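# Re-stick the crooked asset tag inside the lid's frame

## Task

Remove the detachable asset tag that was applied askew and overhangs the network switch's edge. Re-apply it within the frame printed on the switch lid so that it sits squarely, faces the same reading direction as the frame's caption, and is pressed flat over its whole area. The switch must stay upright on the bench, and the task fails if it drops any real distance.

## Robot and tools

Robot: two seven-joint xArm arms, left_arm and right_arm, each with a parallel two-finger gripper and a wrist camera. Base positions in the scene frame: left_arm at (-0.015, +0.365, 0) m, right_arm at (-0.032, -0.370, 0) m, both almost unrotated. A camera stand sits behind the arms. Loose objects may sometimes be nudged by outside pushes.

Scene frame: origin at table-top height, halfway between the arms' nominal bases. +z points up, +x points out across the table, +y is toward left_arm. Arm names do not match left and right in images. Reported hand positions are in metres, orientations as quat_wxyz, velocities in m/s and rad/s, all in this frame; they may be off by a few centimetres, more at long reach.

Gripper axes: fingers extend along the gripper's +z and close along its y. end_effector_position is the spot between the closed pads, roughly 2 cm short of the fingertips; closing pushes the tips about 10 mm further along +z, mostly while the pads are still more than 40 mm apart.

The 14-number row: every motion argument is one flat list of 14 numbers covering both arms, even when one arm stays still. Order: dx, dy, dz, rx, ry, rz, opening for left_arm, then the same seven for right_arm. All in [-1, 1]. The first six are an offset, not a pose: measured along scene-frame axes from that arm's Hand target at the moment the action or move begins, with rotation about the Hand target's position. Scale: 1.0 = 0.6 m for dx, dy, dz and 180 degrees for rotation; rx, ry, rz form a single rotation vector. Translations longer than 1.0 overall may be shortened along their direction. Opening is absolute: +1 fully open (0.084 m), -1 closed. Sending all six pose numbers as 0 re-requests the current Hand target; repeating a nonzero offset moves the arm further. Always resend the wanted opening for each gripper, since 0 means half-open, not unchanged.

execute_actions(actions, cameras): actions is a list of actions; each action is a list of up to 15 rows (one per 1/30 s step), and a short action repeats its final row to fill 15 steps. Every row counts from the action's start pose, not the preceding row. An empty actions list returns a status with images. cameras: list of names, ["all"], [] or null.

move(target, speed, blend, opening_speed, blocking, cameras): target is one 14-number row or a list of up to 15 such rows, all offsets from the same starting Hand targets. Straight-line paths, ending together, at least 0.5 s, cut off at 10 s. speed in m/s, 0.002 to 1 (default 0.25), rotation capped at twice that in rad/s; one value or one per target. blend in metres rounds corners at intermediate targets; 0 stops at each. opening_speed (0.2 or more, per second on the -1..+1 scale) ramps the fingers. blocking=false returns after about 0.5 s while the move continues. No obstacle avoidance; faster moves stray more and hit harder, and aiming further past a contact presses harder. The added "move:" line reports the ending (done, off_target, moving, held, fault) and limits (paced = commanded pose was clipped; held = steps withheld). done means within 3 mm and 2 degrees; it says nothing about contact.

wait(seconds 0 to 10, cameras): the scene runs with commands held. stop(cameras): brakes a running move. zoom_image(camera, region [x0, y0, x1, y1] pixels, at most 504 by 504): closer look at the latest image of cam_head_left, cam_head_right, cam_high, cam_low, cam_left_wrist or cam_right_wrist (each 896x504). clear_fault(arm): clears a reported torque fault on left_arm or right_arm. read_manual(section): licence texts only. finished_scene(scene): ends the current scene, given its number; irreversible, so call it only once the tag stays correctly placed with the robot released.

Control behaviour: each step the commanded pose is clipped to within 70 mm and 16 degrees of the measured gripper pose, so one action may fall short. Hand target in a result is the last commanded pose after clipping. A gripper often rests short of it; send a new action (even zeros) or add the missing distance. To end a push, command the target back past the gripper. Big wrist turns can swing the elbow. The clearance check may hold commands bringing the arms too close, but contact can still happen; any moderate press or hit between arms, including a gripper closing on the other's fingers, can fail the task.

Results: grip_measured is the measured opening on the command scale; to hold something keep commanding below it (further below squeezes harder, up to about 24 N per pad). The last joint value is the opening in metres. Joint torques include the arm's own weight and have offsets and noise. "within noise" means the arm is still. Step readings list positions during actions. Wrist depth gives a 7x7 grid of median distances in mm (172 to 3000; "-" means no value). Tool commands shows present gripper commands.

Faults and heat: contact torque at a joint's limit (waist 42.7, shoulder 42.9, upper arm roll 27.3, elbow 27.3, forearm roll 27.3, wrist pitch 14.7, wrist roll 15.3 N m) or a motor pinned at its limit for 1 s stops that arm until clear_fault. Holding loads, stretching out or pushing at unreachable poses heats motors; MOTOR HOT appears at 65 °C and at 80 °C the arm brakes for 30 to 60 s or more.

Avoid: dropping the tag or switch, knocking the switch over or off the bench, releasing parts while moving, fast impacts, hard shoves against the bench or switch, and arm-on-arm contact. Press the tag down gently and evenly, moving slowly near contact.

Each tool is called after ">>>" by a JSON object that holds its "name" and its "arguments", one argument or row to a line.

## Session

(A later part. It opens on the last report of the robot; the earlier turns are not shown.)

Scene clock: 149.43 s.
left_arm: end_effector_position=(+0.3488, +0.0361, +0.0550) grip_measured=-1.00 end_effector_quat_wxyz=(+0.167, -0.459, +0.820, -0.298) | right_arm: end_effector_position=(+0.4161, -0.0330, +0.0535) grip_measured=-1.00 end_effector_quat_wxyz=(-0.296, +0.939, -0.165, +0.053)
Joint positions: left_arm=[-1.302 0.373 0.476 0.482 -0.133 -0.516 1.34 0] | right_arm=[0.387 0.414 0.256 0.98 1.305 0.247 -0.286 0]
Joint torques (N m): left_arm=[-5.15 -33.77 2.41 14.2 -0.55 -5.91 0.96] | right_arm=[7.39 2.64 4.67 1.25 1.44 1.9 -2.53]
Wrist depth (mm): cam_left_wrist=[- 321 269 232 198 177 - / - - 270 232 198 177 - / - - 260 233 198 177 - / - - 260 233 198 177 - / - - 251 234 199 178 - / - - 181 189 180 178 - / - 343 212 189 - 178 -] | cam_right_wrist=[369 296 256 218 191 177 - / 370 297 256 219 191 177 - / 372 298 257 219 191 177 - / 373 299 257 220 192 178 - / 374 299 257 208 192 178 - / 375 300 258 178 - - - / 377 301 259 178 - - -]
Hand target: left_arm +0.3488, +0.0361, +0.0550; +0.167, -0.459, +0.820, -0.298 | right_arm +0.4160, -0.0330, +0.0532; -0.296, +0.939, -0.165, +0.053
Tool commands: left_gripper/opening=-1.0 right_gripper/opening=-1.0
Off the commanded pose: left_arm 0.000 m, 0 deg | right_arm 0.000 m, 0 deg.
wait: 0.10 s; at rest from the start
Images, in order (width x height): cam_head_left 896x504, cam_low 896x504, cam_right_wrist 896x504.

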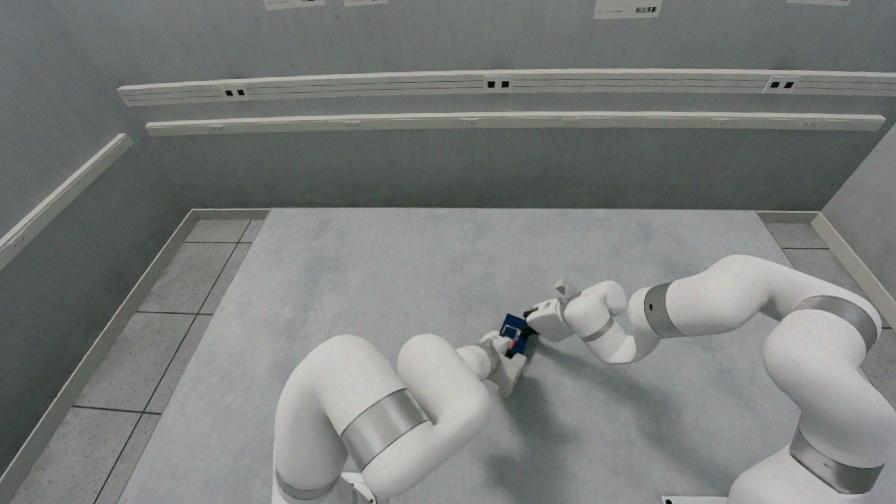

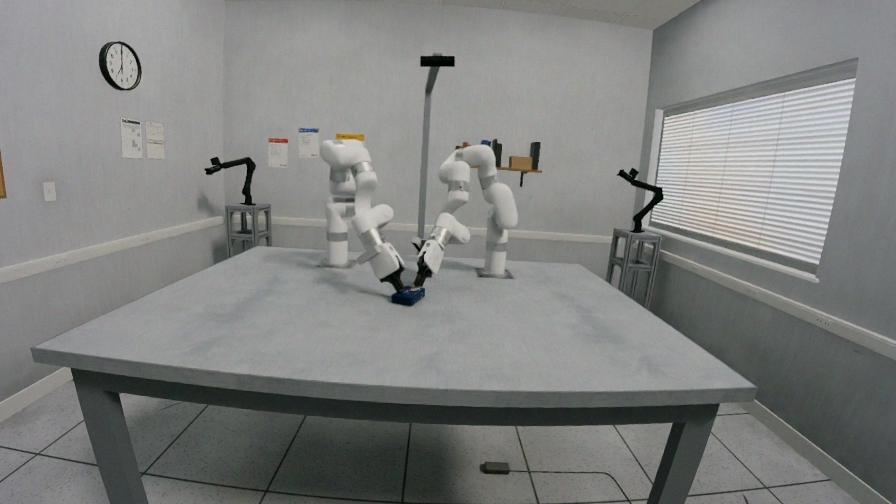

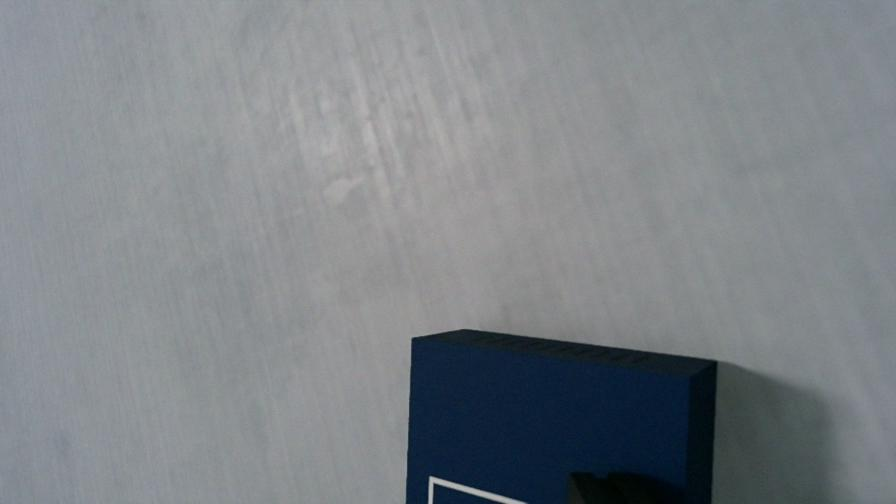

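>>> {"name": "move", "arguments": {
  "target": [0.00711, -0.00435, 0.0, 0, 0, 0, -1.0, 0, 0, 0, 0, 0, 0, -1.0],
  "speed": 0.02,
  "cameras": ["cam_left_wrist", "cam_right_wrist", "cam_low", "cam_high"]
}}

>>> {"name": "zoom_image", "arguments": {
  "camera": "cam_low",
  "region": [385, 275, 433, 311]
}}

>>> {"name": "zoom_image", "arguments": {
  "camera": "cam_high",
  "region": [425, 205, 485, 255]
}}

Scene clock: 186.67 s.
left_arm: end_effector_position=(+0.3531, +0.0335, +0.0550) grip_measured=-1.00 end_effector_quat_wxyz=(+0.167, -0.459, +0.820, -0.298) | right_arm: end_effector_position=(+0.4160, -0.0329, +0.0534) grip_measured=-1.00 end_effector_quat_wxyz=(-0.296, +0.939, -0.165, +0.053)
Joint positions: left_arm=[-1.291 0.38 0.473 0.498 -0.124 -0.508 1.336 0] | right_arm=[0.387 0.414 0.256 0.98 1.305 0.247 -0.286 0]
Joint torques (N m): left_arm=[1.62 -12.56 -0.26 9.87 1.6 -1.11 -1.02] | right_arm=[0.65 1.77 -1.93 -4.93 1.15 0.07 -1.65]
Wrist depth (mm): cam_left_wrist=[- 323 270 233 198 177 - / - - 271 233 199 177 - / - - 262 234 199 178 - / - - 262 234 199 178 - / - - 252 234 200 178 - / - - 178 186 - 178 - / - 344 214 191 - 175 -] | cam_right_wrist=[369 296 255 218 190 177 - / 370 296 256 218 191 177 - / 372 298 256 219 191 177 - / 372 298 257 219 191 177 - / 374 299 257 213 191 178 - / 374 300 258 179 - - - / 375 300 259 179 - - -]
Hand target: left_arm +0.3531, +0.0335, +0.0550; +0.167, -0.459, +0.820, -0.298 | right_arm +0.4160, -0.0330, +0.0532; -0.296, +0.939, -0.165, +0.053
Off the commanded pose: left_arm 0.000 m, 0 deg | right_arm 0.000 m, 0 deg.
move: done
Images, in order (width x height): cam_high 896x504, cam_low 896x504, cam_left_wrist 896x504, cam_right_wrist 896x504.

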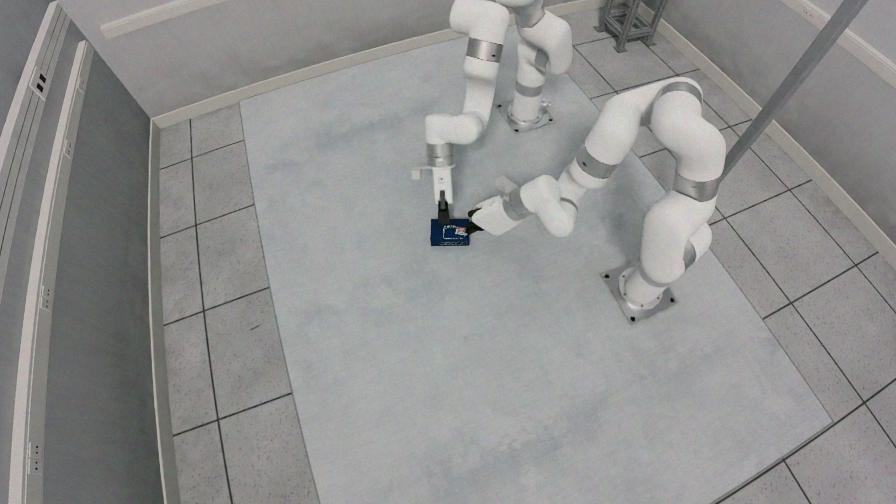

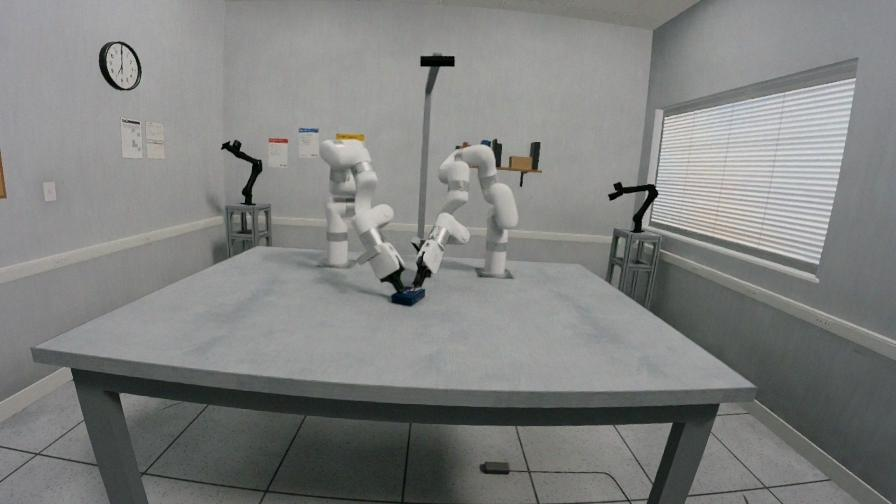

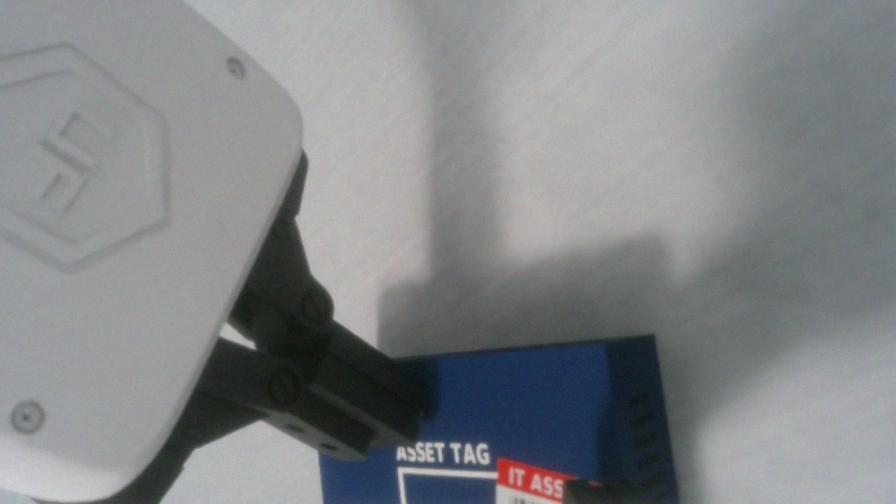

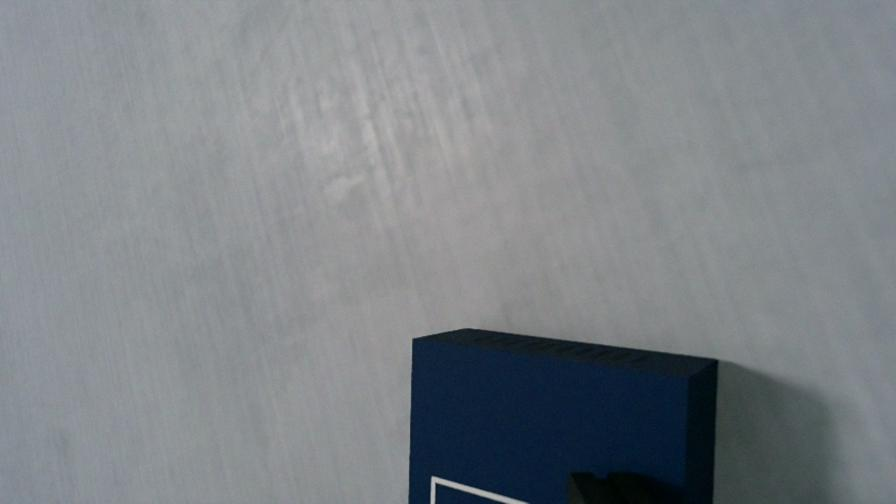

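Scaled by 10.500 from the camera's 896x504 image, which has a finer 1280x720 frame.

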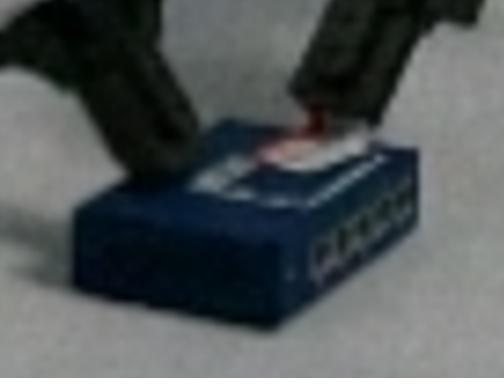

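Scaled by 8.400 from the camera's 896x504 image, which has a finer 1280x720 frame.

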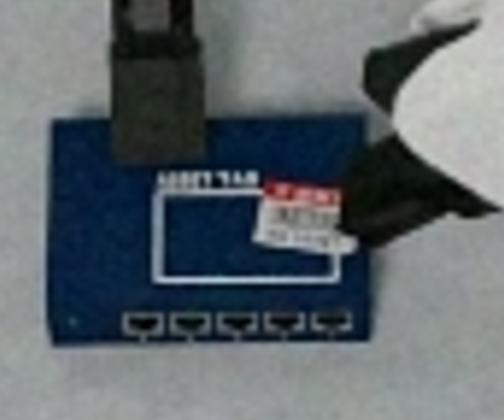

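>>> {"name": "move", "arguments": {
  "target": [
    [0, 0, 0, 0, 0, 0, -1.0, -0.01, -0.045, 0.0947, 0, 0, 0, -1.0],
    [0, 0, 0, 0, 0, 0, -1.0, -0.0267, -0.145, 0.128, 0.1030, 0.5847, -0.6968, -1.0],
    [0, 0, 0, 0, 0, 0, -1.0, 0.019, -0.003, 0.035, 0.1030, 0.5847, -0.6968, -1.0]
  ],
  "speed": [0.12, 0.4, 0.15],
  "cameras": ["cam_right_wrist", "cam_left_wrist", "cam_high"]
}}

Scene clock: 200.43 s.
left_arm: end_effector_position=(+0.3531, +0.0335, +0.0550) grip_measured=-1.00 end_effector_quat_wxyz=(+0.167, -0.459, +0.820, -0.298) | right_arm: end_effector_position=(+0.4274, -0.0348, +0.0743) grip_measured=-1.00 end_effector_quat_wxyz=(+0.000, +0.000, +0.924, +0.383)
Joint positions: left_arm=[-1.291 0.38 0.473 0.498 -0.124 -0.508 1.336 0] | right_arm=[0.425 0.439 0.014 1.084 1.285 0.723 2.531 0]
Joint torques (N m): left_arm=[-4.17 -24.37 2.13 7.78 1.36 -3.75 0.12] | right_arm=[3.62 -20.99 2.97 12.56 2.22 -1.8 2.33]
Wrist depth (mm): cam_left_wrist=[425 339 271 233 198 177 - / 401 339 271 233 198 178 - / - 310 272 234 199 178 - / - 310 272 234 200 178 - / - 182 273 234 199 178 - / - - 214 191 - 178 - / 466 345 214 192 - 175 -] | cam_right_wrist=[- - 178 197 250 288 180 / - - 178 197 249 185 177 / - - 178 197 239 177 - / - - 179 184 183 178 449 / - - 179 184 190 321 448 / - - 178 178 198 321 449 / - - 179 - 199 321 449]
Hand target: left_arm +0.3531, +0.0335, +0.0550; +0.167, -0.459, +0.820, -0.298 | right_arm +0.4274, -0.0348, +0.0742; +0.000, +0.000, +0.924, +0.383
Off the commanded pose: left_arm 0.000 m, 0 deg | right_arm 0.000 m, 0 deg.
move: done
Images, in order (width x height): cam_high 896x504, cam_left_wrist 896x504, cam_right_wrist 896x504.

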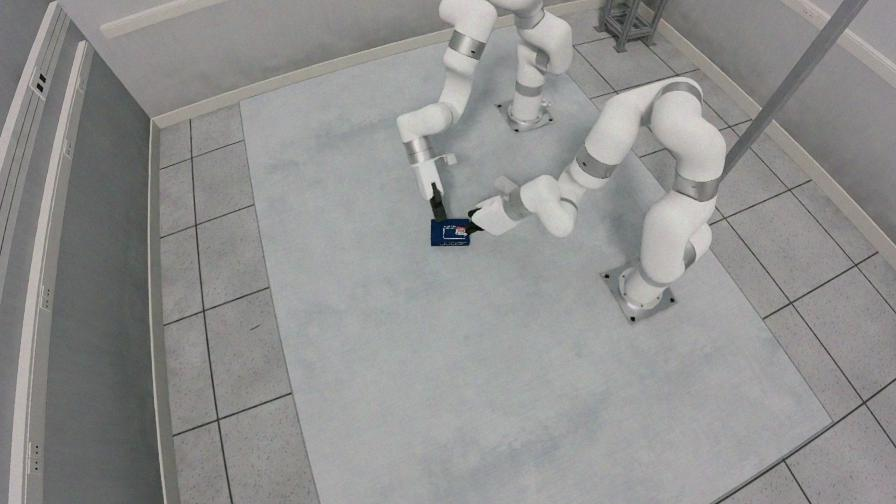

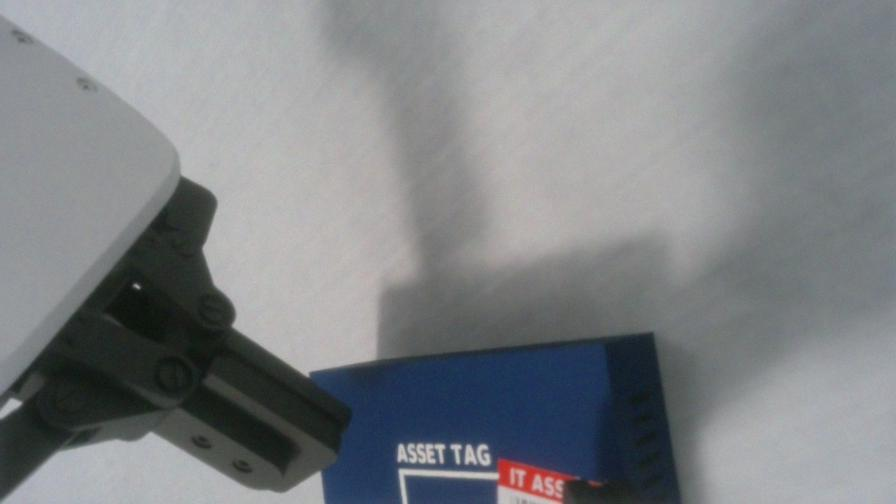

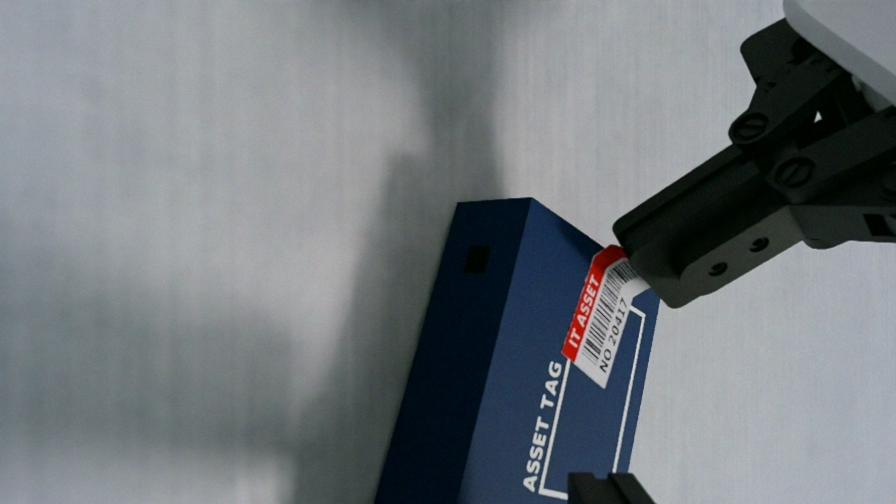

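>>> {"name": "zoom_image", "arguments": {
  "camera": "cam_right_wrist",
  "region": [500, 180, 760, 420]
}}

Scaled by 1.938 from the camera's 896x504 image, which has a finer 1280x720 frame.

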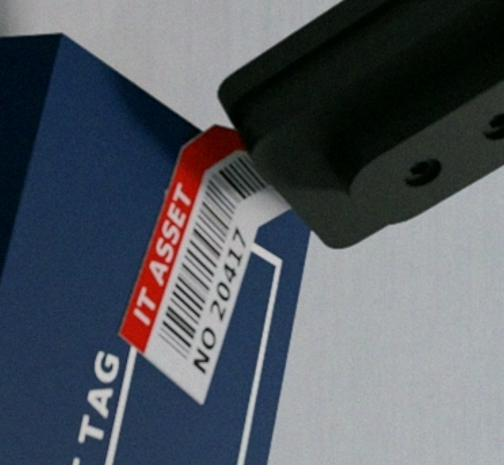

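>>> {"name": "move", "arguments": {
  "target": [0, 0, 0, 0, 0, 0, -1.0, 0, 0, -0.0343, 0, 0, 0, -1.0],
  "speed": 0.05,
  "cameras": ["cam_right_wrist"]
}}

Scene clock: 205.50 s.
left_arm: end_effector_position=(+0.3531, +0.0335, +0.0550) grip_measured=-1.00 end_effector_quat_wxyz=(+0.167, -0.459, +0.820, -0.298) | right_arm: end_effector_position=(+0.4274, -0.0348, +0.0537) grip_measured=-1.00 end_effector_quat_wxyz=(+0.000, +0.000, +0.924, +0.383)
Joint positions: left_arm=[-1.291 0.38 0.473 0.498 -0.124 -0.508 1.336 0] | right_arm=[0.421 0.488 0.022 1.096 1.324 0.709 2.479 0]
Joint torques (N m): left_arm=[-4.46 -24.11 2.43 7.83 0.92 -3.8 0.6] | right_arm=[-3.47 -21.72 3 12.13 2.03 -1.8 -2.16]
Wrist depth (mm): cam_left_wrist=[399 339 271 232 198 177 - / - 308 271 233 198 178 - / - 190 272 233 199 178 - / - 186 272 234 199 178 - / - 195 252 234 200 178 - / - - 185 191 - 178 - / 434 363 205 192 - 175 -] | cam_right_wrist=[- - - 183 207 263 188 / - - - 184 207 249 - / - - - 184 207 249 - / - - - 177 - 181 - / - - - - - 201 387 / - - - - - 277 389 / - - - - - 277 388]
Hand target: left_arm +0.3531, +0.0335, +0.0550; +0.167, -0.459, +0.820, -0.298 | right_arm +0.4274, -0.0348, +0.0537; +0.000, +0.000, +0.924, +0.383
Off the commanded pose: left_arm 0.000 m, 0 deg | right_arm 0.000 m, 0 deg.
move: done
Images, in order (width x height): cam_right_wrist 896x504.

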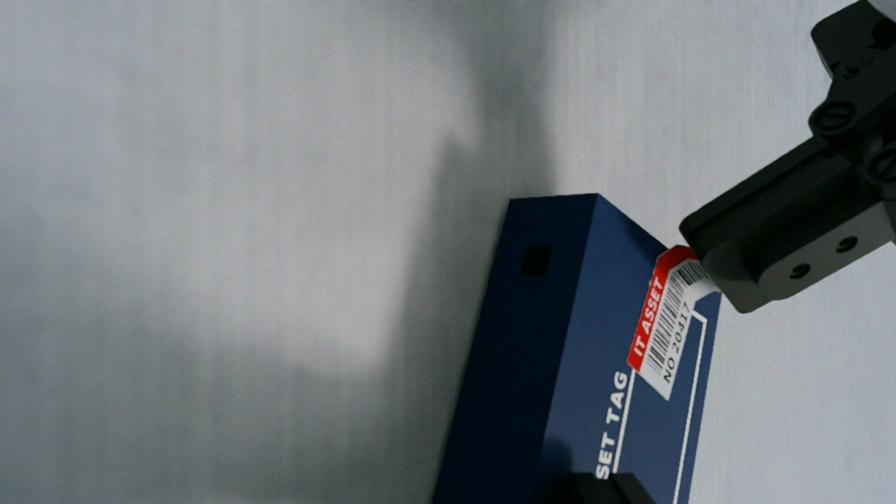

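>>> {"name": "move", "arguments": {
  "target": [0, 0, 0, 0, 0, 0, -1.0, 0, 0, -0.0033, 0, 0, 0, -1.0],
  "speed": 0.02
}}

>>> {"name": "move", "arguments": {
  "target": [0, 0, 0, 0, 0, 0, -1.0, 0, 0, -0.0025, 0, 0, 0, -1.0],
  "speed": 0.02
}}

Scene clock: 207.60 s.
left_arm: end_effector_position=(+0.3531, +0.0335, +0.0550) grip_measured=-1.00 end_effector_quat_wxyz=(+0.167, -0.459, +0.820, -0.298) | right_arm: end_effector_position=(+0.4275, -0.0347, +0.0521) grip_measured=-1.00 end_effector_quat_wxyz=(+0.000, +0.000, +0.924, +0.383)
Joint positions: left_arm=[-1.291 0.38 0.473 0.498 -0.124 -0.508 1.336 0] | right_arm=[0.42 0.492 0.023 1.098 1.328 0.708 2.474 0]
Joint torques (N m): left_arm=[-4.07 -23.65 2.42 8 1.08 -3.91 0.52] | right_arm=[-1.73 1.8 2.65 4.6 1 -5.19 -2.25]
Wrist depth (mm): cam_left_wrist=[400 339 270 232 198 177 - / - 309 271 233 199 178 - / - 190 271 233 199 178 - / - 185 272 234 199 178 - / - 197 252 234 200 178 - / - - 186 192 - 179 - / 407 364 205 192 - 175 -] | cam_right_wrist=[- - - 182 205 261 187 / - - - 182 205 248 - / - - - 182 205 248 - / - - - 176 - 180 - / - - - - - 199 387 / - - - - - 277 387 / - - - - - 277 388]
Hand target: left_arm +0.3531, +0.0335, +0.0550; +0.167, -0.459, +0.820, -0.298 | right_arm +0.4274, -0.0348, +0.0517; +0.000, +0.000, +0.924, +0.383
Off the commanded pose: left_arm 0.000 m, 0 deg | right_arm 0.000 m, 0 deg.
move: done

Scene clock: 208.30 s.
left_arm: end_effector_position=(+0.3531, +0.0335, +0.0550) grip_measured=-1.00 end_effector_quat_wxyz=(+0.167, -0.459, +0.820, -0.298) | right_arm: end_effector_position=(+0.4279, -0.0345, +0.0516) grip_measured=-1.00 end_effector_quat_wxyz=(+0.001, +0.000, +0.924, +0.383)
Joint positions: left_arm=[-1.291 0.38 0.473 0.498 -0.124 -0.508 1.336 0] | right_arm=[0.42 0.493 0.023 1.099 1.33 0.707 2.47 0]
Joint torques (N m): left_arm=[-4.18 -23.46 2.1 7.67 1.16 -3.91 0.56] | right_arm=[-2.02 10.7 1.31 2.68 0.61 -6.91 -2.41]
Wrist depth (mm): cam_left_wrist=[399 339 270 233 198 177 - / - 309 271 233 199 178 - / - 191 271 233 199 178 - / - 185 272 234 199 178 - / - 197 253 235 200 178 - / - - 185 192 - 179 - / - 363 205 192 - 175 -] | cam_right_wrist=[- - - 182 204 260 186 / - - - 182 205 247 - / - - - 182 205 247 - / - - - 175 - 179 - / - - - - - 199 388 / - - - - - 276 388 / - - - - - 277 388]
Hand target: left_arm +0.3531, +0.0335, +0.0550; +0.167, -0.459, +0.820, -0.298 | right_arm +0.4274, -0.0348, +0.0502; +0.000, +0.000, +0.924, +0.383
Off the commanded pose: left_arm 0.000 m, 0 deg | right_arm 0.002 m, 0 deg.
move: done

>>> {"name": "move", "arguments": {
  "target": [0, 0, 0, 0, 0, 0, -1.0, 0, 0, 0.0013, 0, 0, 0, -1.0],
  "speed": 0.02
}}

Scene clock: 210.47 s.
left_arm: end_effector_position=(+0.3531, +0.0335, +0.0550) grip_measured=-1.00 end_effector_quat_wxyz=(+0.167, -0.459, +0.820, -0.298) | right_arm: end_effector_position=(+0.4276, -0.0348, +0.0513) grip_measured=-1.00 end_effector_quat_wxyz=(+0.000, +0.000, +0.924, +0.383)
Joint positions: left_arm=[-1.291 0.38 0.473 0.498 -0.124 -0.508 1.336 0] | right_arm=[0.42 0.494 0.023 1.098 1.329 0.707 2.472 0]
Joint torques (N m): left_arm=[-4.19 -23.74 2.11 7.93 1.03 -3.87 0.54] | right_arm=[1.11 1.52 -3.57 -5.48 -4.4 -4.05 2.31]
Wrist depth (mm): cam_left_wrist=[400 339 270 232 198 177 - / - 309 271 233 199 178 - / - 191 271 234 199 178 - / - 185 272 234 199 178 - / - 198 253 235 200 178 - / - - 186 192 - 178 - / - 363 205 192 - 175 -] | cam_right_wrist=[- - - 182 205 260 186 / - - - 182 205 247 - / - - - 182 205 247 - / - - - 175 - 179 - / - - - - - 199 387 / - - - - - 276 387 / - - - - - 276 388]
Hand target: left_arm +0.3531, +0.0335, +0.0550; +0.167, -0.459, +0.820, -0.298 | right_arm +0.4274, -0.0348, +0.0510; +0.000, +0.000, +0.924, +0.383
Off the commanded pose: left_arm 0.000 m, 0 deg | right_arm 0.000 m, 0 deg.
move: done

>>> {"name": "move", "arguments": {
  "target": [0.01336, -0.00818, 0.01717, 0, 0, 0, -1.0, 0, 0, 0, 0, 0, 0, -1.0],
  "speed": 0.015,
  "cameras": ["cam_right_wrist"]
}}

>>> {"name": "zoom_image", "arguments": {
  "camera": "cam_right_wrist",
  "region": [560, 160, 820, 420]
}}

Scene clock: 212.60 s.
left_arm: end_effector_position=(+0.3611, +0.0286, +0.0653) grip_measured=-1.00 end_effector_quat_wxyz=(+0.167, -0.459, +0.820, -0.298) | right_arm: end_effector_position=(+0.4275, -0.0348, +0.0513) grip_measured=-1.00 end_effector_quat_wxyz=(+0.000, +0.000, +0.924, +0.383)
Joint positions: left_arm=[-1.299 0.356 0.489 0.522 -0.128 -0.462 1.355 0] | right_arm=[0.42 0.494 0.023 1.098 1.329 0.707 2.472 0]
Joint torques (N m): left_arm=[-3.56 -25.2 3.18 10.36 -2.24 -1.19 1.02] | right_arm=[1.55 1.68 -0.27 -5.9 -4.12 -3.65 2.25]
Wrist depth (mm): cam_left_wrist=[178 343 287 247 211 188 - / - 190 288 248 211 188 - / - 178 267 248 211 189 - / - - 268 249 212 189 - / - - 197 249 212 184 - / - - 185 195 181 180 - / 495 367 291 206 181 180 -] | cam_right_wrist=[- - - 181 205 260 179 / - - - 182 205 261 - / - - - 182 205 247 - / - - - 175 - 188 - / - - - - - 188 386 / - - - - - 276 387 / - - - - - 277 388]
Hand target: left_arm +0.3611, +0.0286, +0.0653; +0.167, -0.459, +0.820, -0.298 | right_arm +0.4274, -0.0348, +0.0510; +0.000, +0.000, +0.924, +0.383
Off the commanded pose: left_arm 0.000 m, 0 deg | right_arm 0.000 m, 0 deg.
move: done
Images, in order (width x height): cam_right_wrist 896x504.

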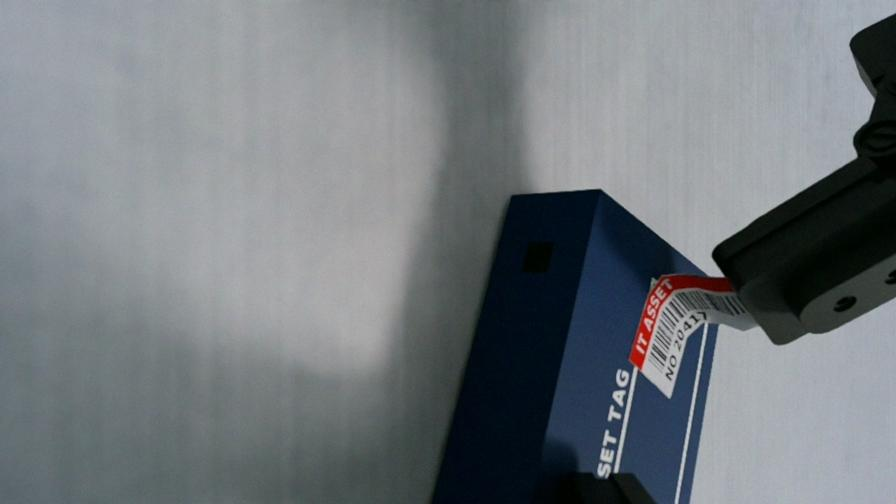

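Scaled by 1.938 from the camera's 896x504 image, which has a finer 1280x720 frame.

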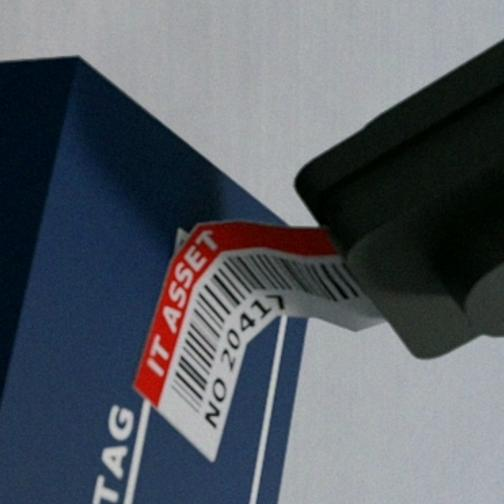

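>>> {"name": "move", "arguments": {
  "target": [0.02133, -0.01305, 0.025, 0, 0, 0, -1.0, 0, 0, 0, 0, 0, 0, -1.0],
  "speed": 0.015,
  "cameras": ["cam_right_wrist"]
}}

>>> {"name": "zoom_image", "arguments": {
  "camera": "cam_right_wrist",
  "region": [560, 160, 860, 440]
}}

Scene clock: 216.30 s.
left_arm: end_effector_position=(+0.3739, +0.0208, +0.0803) grip_measured=-1.00 end_effector_quat_wxyz=(+0.167, -0.459, +0.820, -0.298) | right_arm: end_effector_position=(+0.4275, -0.0348, +0.0513) grip_measured=-1.00 end_effector_quat_wxyz=(+0.000, +0.000, +0.924, +0.383)
Joint positions: left_arm=[-1.308 0.329 0.512 0.565 -0.132 -0.395 1.38 0] | right_arm=[0.42 0.494 0.023 1.098 1.329 0.707 2.472 0]
Joint torques (N m): left_arm=[-3.32 -25.62 3.2 10.9 -2.33 -1.32 1.09] | right_arm=[3.13 1.47 -0.29 -5.83 -3.19 -4.45 2.13]
Wrist depth (mm): cam_left_wrist=[- 354 311 268 228 199 180 / - - 289 269 229 204 180 / - - 192 260 229 205 181 / - - 191 261 229 205 181 / - - 198 252 230 200 181 / - - - 190 193 177 177 / 470 418 329 199 193 177 178] | cam_right_wrist=[- - - 182 205 275 332 / - - - 182 205 275 - / - - - 182 205 261 - / - - - 175 - 247 - / - - - - - 179 - / - - - - - 199 421 / - - - - - 276 388]
Hand target: left_arm +0.3739, +0.0208, +0.0803; +0.167, -0.459, +0.820, -0.298 | right_arm +0.4274, -0.0348, +0.0510; +0.000, +0.000, +0.924, +0.383
Off the commanded pose: left_arm 0.000 m, 0 deg | right_arm 0.000 m, 0 deg.
move: done
Images, in order (width x height): cam_right_wrist 896x504.

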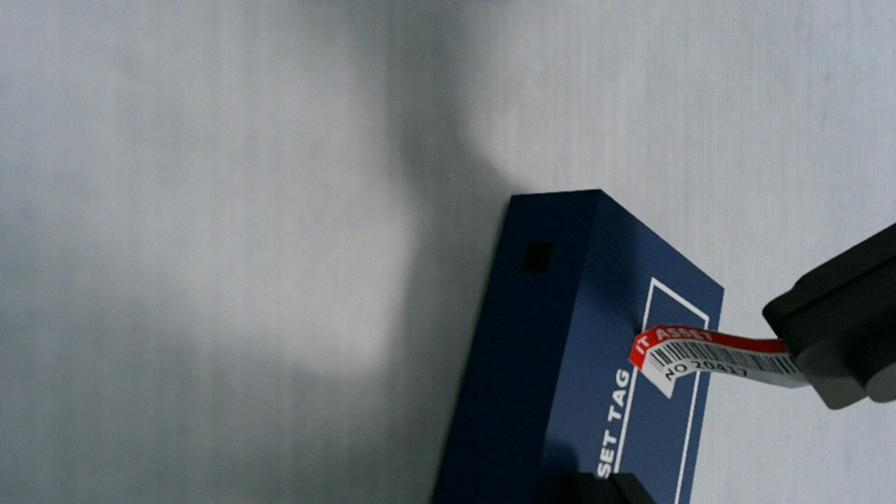

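Scaled by 1.680 from the camera's 896x504 image, which has a finer 1280x720 frame.

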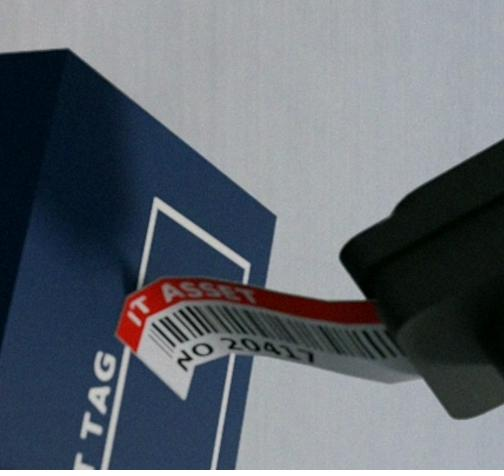

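>>> {"name": "move", "arguments": {
  "target": [0.01422, -0.0087, 0.02, 0, 0, 0, -1.0, 0, 0, 0, 0, 0, 0, -1.0],
  "speed": 0.015,
  "cameras": ["cam_right_wrist"]
}}

>>> {"name": "zoom_image", "arguments": {
  "camera": "cam_right_wrist",
  "region": [560, 200, 896, 500]
}}

Scene clock: 218.60 s.
left_arm: end_effector_position=(+0.3824, +0.0156, +0.0923) grip_measured=-1.00 end_effector_quat_wxyz=(+0.167, -0.459, +0.820, -0.298) | right_arm: end_effector_position=(+0.4275, -0.0347, +0.0513) grip_measured=-1.00 end_effector_quat_wxyz=(+0.000, +0.000, +0.924, +0.383)
Joint positions: left_arm=[-1.323 0.308 0.535 0.595 -0.141 -0.345 1.4 0] | right_arm=[0.42 0.494 0.023 1.098 1.329 0.707 2.472 0]
Joint torques (N m): left_arm=[-3.33 -25.45 3.33 11.26 -2.43 -1.16 1.11] | right_arm=[4.52 1.45 -0.32 -5.7 -2.73 -4.88 2.19]
Wrist depth (mm): cam_left_wrist=[- 180 319 285 243 211 192 / - - 194 276 243 212 192 / - - 180 268 244 212 192 / - - - 268 244 212 192 / - - - 195 244 213 188 / - - - 188 201 185 184 / 532 402 322 229 201 186 184] | cam_right_wrist=[- - - 182 205 275 357 / - - - 182 205 275 332 / - - - 182 205 275 332 / - - - 175 - 261 - / - - - - - 189 - / - - - - - 188 - / - - - - - 312 387]
Hand target: left_arm +0.3824, +0.0156, +0.0923; +0.167, -0.459, +0.820, -0.298 | right_arm +0.4274, -0.0348, +0.0510; +0.000, +0.000, +0.924, +0.383
Off the commanded pose: left_arm 0.000 m, 0 deg | right_arm 0.000 m, 0 deg.
move: done
Images, in order (width x height): cam_right_wrist 896x504.

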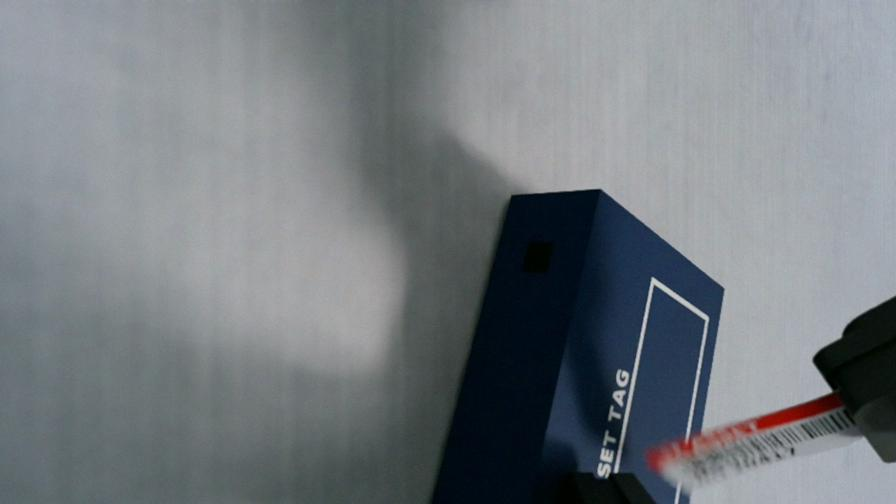

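Scaled by 1.500 from the camera's 896x504 image, which has a finer 1280x720 frame.

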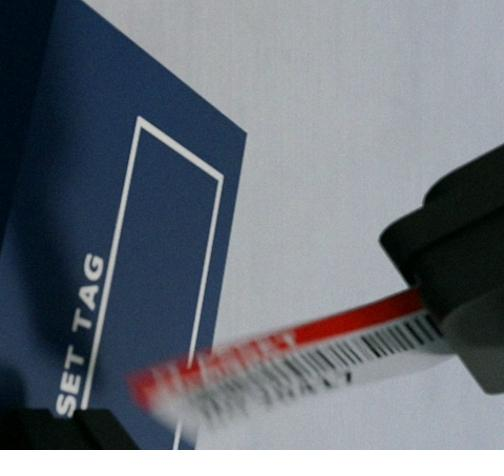

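>>> {"name": "move", "arguments": {
  "target": [-0.02, 0.0122, 0.045, 0, 0, 0, -1.0, 0, 0, 0, 0, 0, 0, -1.0],
  "speed": 0.05,
  "cameras": ["cam_right_wrist", "cam_left_wrist"]
}}

>>> {"name": "zoom_image", "arguments": {
  "camera": "cam_right_wrist",
  "region": [560, 200, 896, 500]
}}

Scene clock: 221.07 s.
left_arm: end_effector_position=(+0.3705, +0.0229, +0.1193) grip_measured=-1.00 end_effector_quat_wxyz=(+0.167, -0.459, +0.820, -0.299) | right_arm: end_effector_position=(+0.4275, -0.0347, +0.0513) grip_measured=-1.00 end_effector_quat_wxyz=(+0.000, +0.000, +0.924, +0.383)
Joint positions: left_arm=[-1.556 0.201 0.718 0.551 -0.332 -0.279 1.571 0] | right_arm=[0.42 0.494 0.023 1.098 1.329 0.707 2.472 0]
Joint torques (N m): left_arm=[-3.42 -9.41 2.62 11.96 -1.95 -1.21 1.04] | right_arm=[4.34 1.56 -0.39 -5.81 -2.18 -5.08 2.18]
Wrist depth (mm): cam_left_wrist=[- 189 361 312 275 239 212 / - 178 205 312 275 240 212 / - - 188 293 275 240 213 / - - 181 245 276 240 213 / - - 178 217 269 234 213 / - 177 180 218 229 209 209 / 599 478 380 326 240 209 207] | cam_right_wrist=[- - - 182 205 275 385 / - - - 182 205 275 386 / - - - 182 205 275 386 / - - - 175 - 275 358 / - - - - - 199 - / - - - - - 189 - / - - - - - 262 389]
Hand target: left_arm +0.3704, +0.0229, +0.1193; +0.167, -0.459, +0.820, -0.298 | right_arm +0.4274, -0.0348, +0.0510; +0.000, +0.000, +0.924, +0.383
Off the commanded pose: left_arm 0.000 m, 0 deg | right_arm 0.000 m, 0 deg.
move: done
Images, in order (width x height): cam_left_wrist 896x504, cam_right_wrist 896x504.

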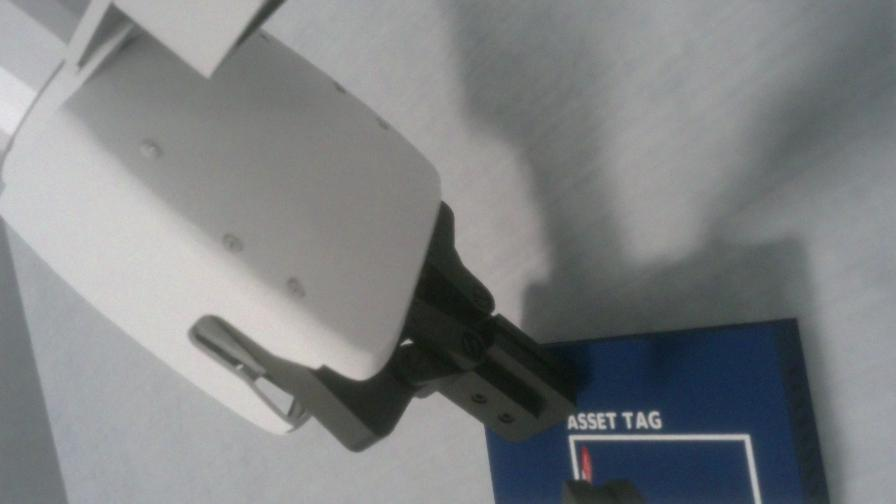

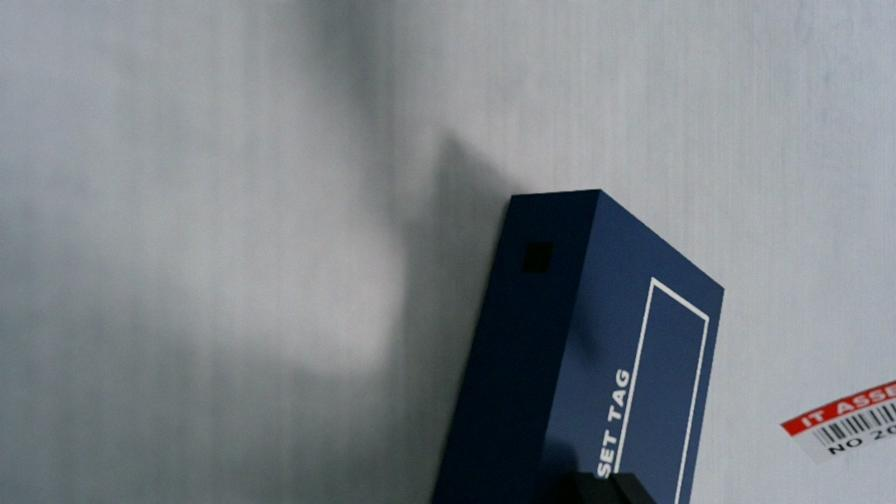

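Scaled by 1.500 from the camera's 896x504 image, which has a finer 1280x720 frame.

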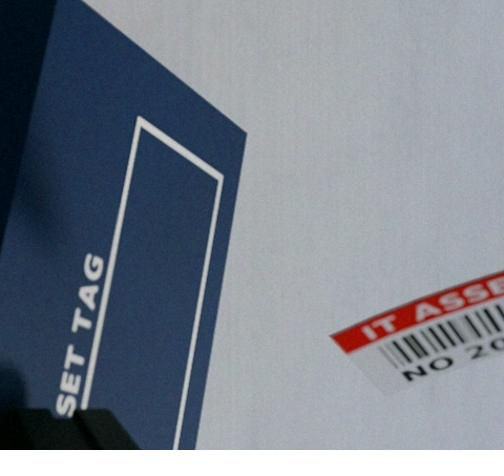

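>>> {"name": "move", "arguments": {
  "target": [0, 0, 0, 0, 0, 0, -1.0, 0, -0.05, 0.0833, 0, 0, 0, -1.0],
  "speed": 0.1,
  "cameras": ["cam_right_wrist", "cam_left_wrist"]
}}

>>> {"name": "zoom_image", "arguments": {
  "camera": "cam_right_wrist",
  "region": [400, 150, 896, 504]
}}

>>> {"name": "zoom_image", "arguments": {
  "camera": "cam_left_wrist",
  "region": [440, 280, 860, 504]
}}

Scene clock: 231.33 s.
left_arm: end_effector_position=(+0.3704, +0.0229, +0.1192) grip_measured=-1.00 end_effector_quat_wxyz=(+0.167, -0.459, +0.820, -0.299) | right_arm: end_effector_position=(+0.4274, -0.0648, +0.1009) grip_measured=-1.00 end_effector_quat_wxyz=(+0.000, +0.000, +0.924, +0.383)
Joint positions: left_arm=[-1.556 0.201 0.718 0.551 -0.332 -0.279 1.571 0] | right_arm=[0.39 0.349 -0.02 1.034 1.218 0.784 2.563 0]
Joint torques (N m): left_arm=[-3.18 -9.46 2.79 12.28 -2.04 -1.24 1.06] | right_arm=[-3.84 -33.85 -2.69 8.04 -2.05 0.87 2.36]
Wrist depth (mm): cam_left_wrist=[- 190 375 312 275 240 212 / - 181 348 313 275 240 212 / - - 212 313 276 240 213 / - - 192 313 276 240 213 / - - 193 294 276 235 213 / 598 477 379 315 240 208 208 / 603 477 380 326 240 209 207] | cam_right_wrist=[- 181 197 231 294 378 455 / - 181 197 232 293 377 - / - 181 197 232 294 378 - / - 181 197 224 242 357 - / - 181 197 217 232 190 182 / - 181 197 209 232 378 527 / - 181 197 206 243 378 528]
Hand target: left_arm +0.3704, +0.0229, +0.1192; +0.167, -0.459, +0.820, -0.299 | right_arm +0.4274, -0.0648, +0.1009; +0.000, +0.000, +0.924, +0.383
Off the commanded pose: left_arm 0.000 m, 0 deg | right_arm 0.000 m, 0 deg.
move: done
Images, in order (width x height): cam_left_wrist 896x504, cam_right_wrist 896x504.

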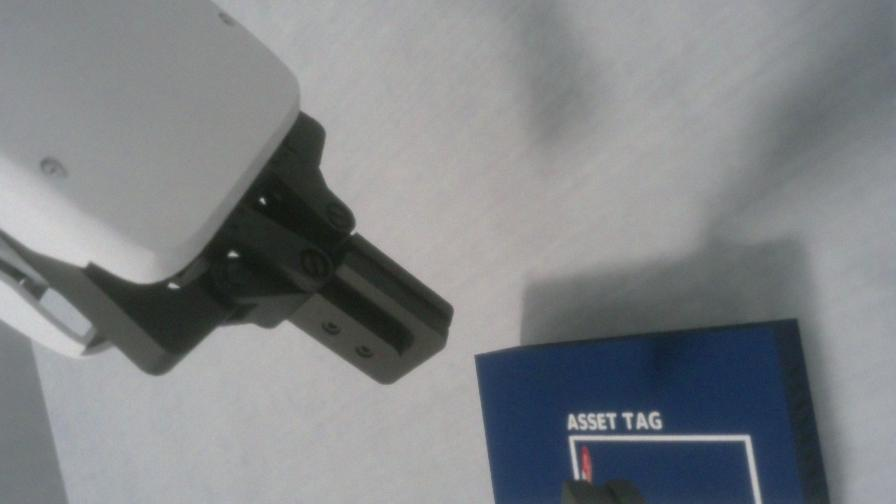

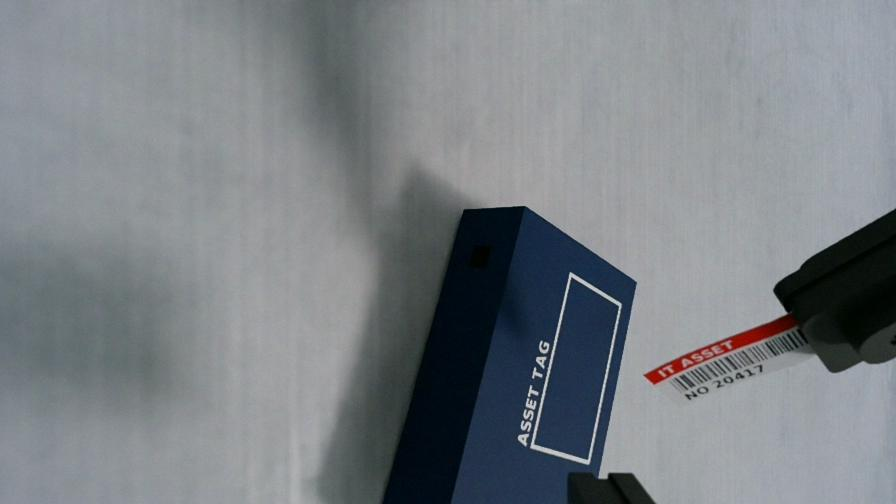

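Scaled by 1.016 from the camera's 896x504 image, which has a finer 1280x720 frame.

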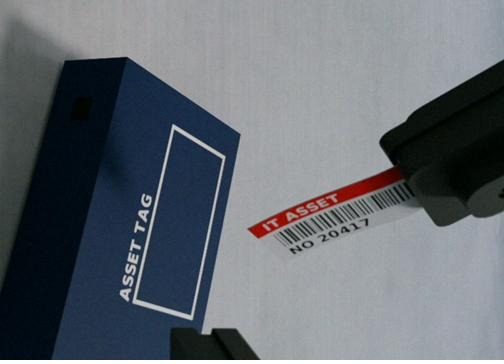

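Scaled by 1.200 from the camera's 896x504 image, which has a finer 1280x720 frame.

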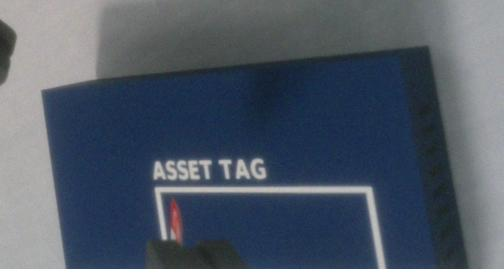

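>>> {"name": "zoom_image", "arguments": {
  "camera": "cam_right_wrist",
  "region": [630, 280, 860, 420]
}}

Scaled by 2.191 from the camera's 896x504 image, which has a finer 1280x720 frame.

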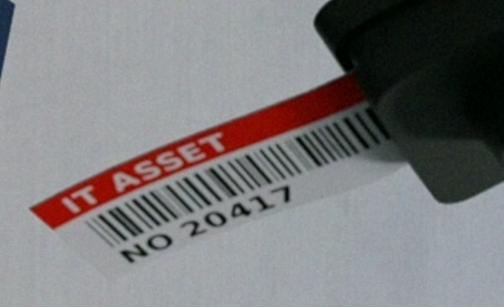

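>>> {"name": "move", "arguments": {
  "target": [0.03767, -0.00267, -0.04, 0, 0, 0.05717, -1.0, 0, 0, 0, 0, 0, 0, -1.0],
  "speed": 0.06,
  "cameras": ["cam_right_wrist", "cam_left_wrist"]
}}

>>> {"name": "zoom_image", "arguments": {
  "camera": "cam_right_wrist",
  "region": [420, 200, 820, 500]
}}

>>> {"name": "zoom_image", "arguments": {
  "camera": "cam_left_wrist",
  "region": [400, 280, 820, 504]
}}

Scene clock: 246.13 s.
left_arm: end_effector_position=(+0.3930, +0.0213, +0.0953) grip_measured=-1.00 end_effector_quat_wxyz=(+0.193, -0.531, +0.775, -0.282) | right_arm: end_effector_position=(+0.4274, -0.0648, +0.1009) grip_measured=-1.00 end_effector_quat_wxyz=(+0.000, +0.000, +0.924, +0.383)
Joint positions: left_arm=[-1.617 0.394 0.748 0.655 -0.49 -0.258 1.458 0] | right_arm=[0.39 0.349 -0.02 1.034 1.218 0.784 2.563 0]
Joint torques (N m): left_arm=[-3.23 -12.14 4.34 11.18 -2.26 -1.14 -1.07] | right_arm=[-3.5 -33.81 -2.72 8.36 -1.88 0.61 2.45]
Wrist depth (mm): cam_left_wrist=[- - 311 289 247 215 194 / - - - 289 247 215 195 / - - - 280 247 215 195 / - - - 272 248 215 195 / 532 425 339 281 217 193 176 / 504 426 339 291 211 188 - / 505 427 340 292 211 189 -] | cam_right_wrist=[- 181 197 232 293 376 - / - 181 197 232 294 357 178 / - 181 198 232 294 357 186 / - 181 198 224 243 338 183 / - 181 198 217 232 185 178 / - 181 197 209 233 185 179 / - 181 197 206 232 378 490]
Hand target: left_arm +0.3931, +0.0213, +0.0952; +0.193, -0.531, +0.775, -0.282 | right_arm +0.4274, -0.0648, +0.1009; +0.000, +0.000, +0.924, +0.383
Off the commanded pose: left_arm 0.000 m, 0 deg | right_arm 0.000 m, 0 deg.
move: done
Images, in order (width x height): cam_left_wrist 896x504, cam_right_wrist 896x504.

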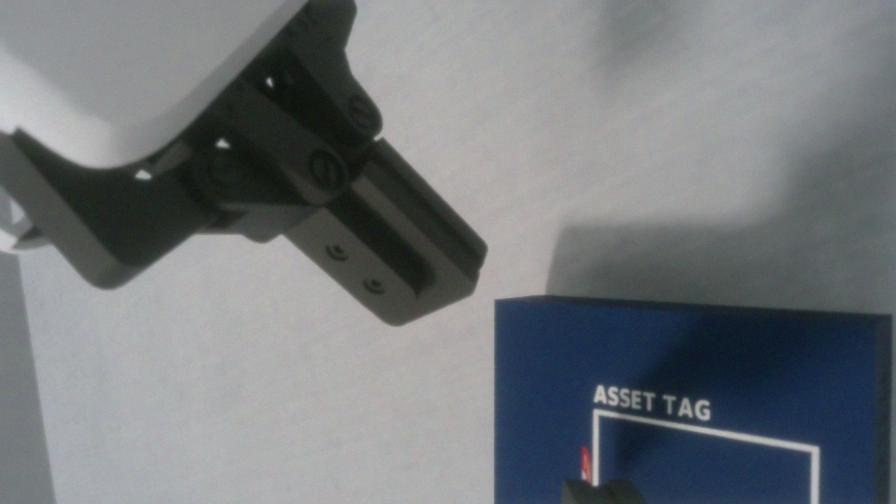

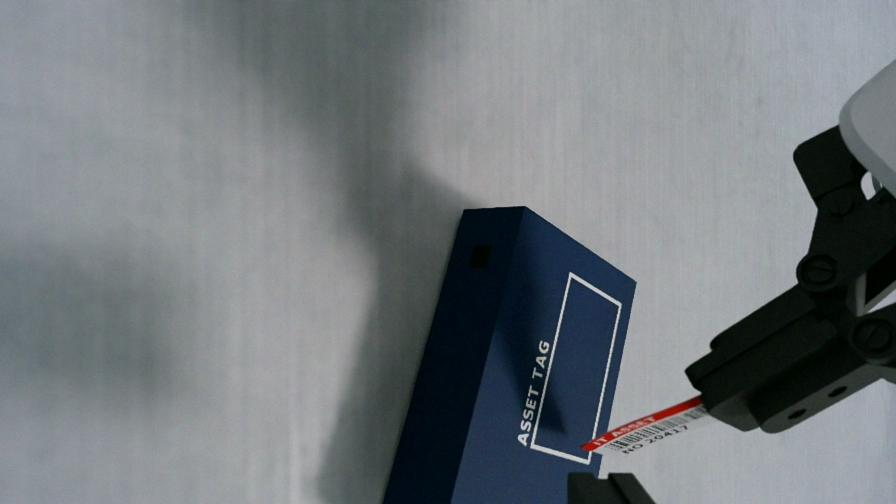

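Scaled by 1.260 from the camera's 896x504 image, which has a finer 1280x720 frame.

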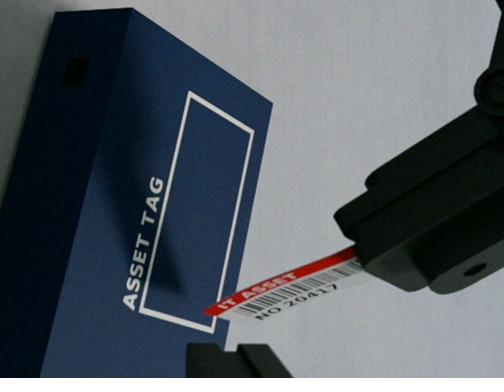

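Scaled by 1.200 from the camera's 896x504 image, which has a finer 1280x720 frame.

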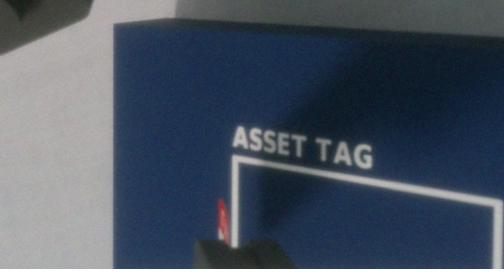

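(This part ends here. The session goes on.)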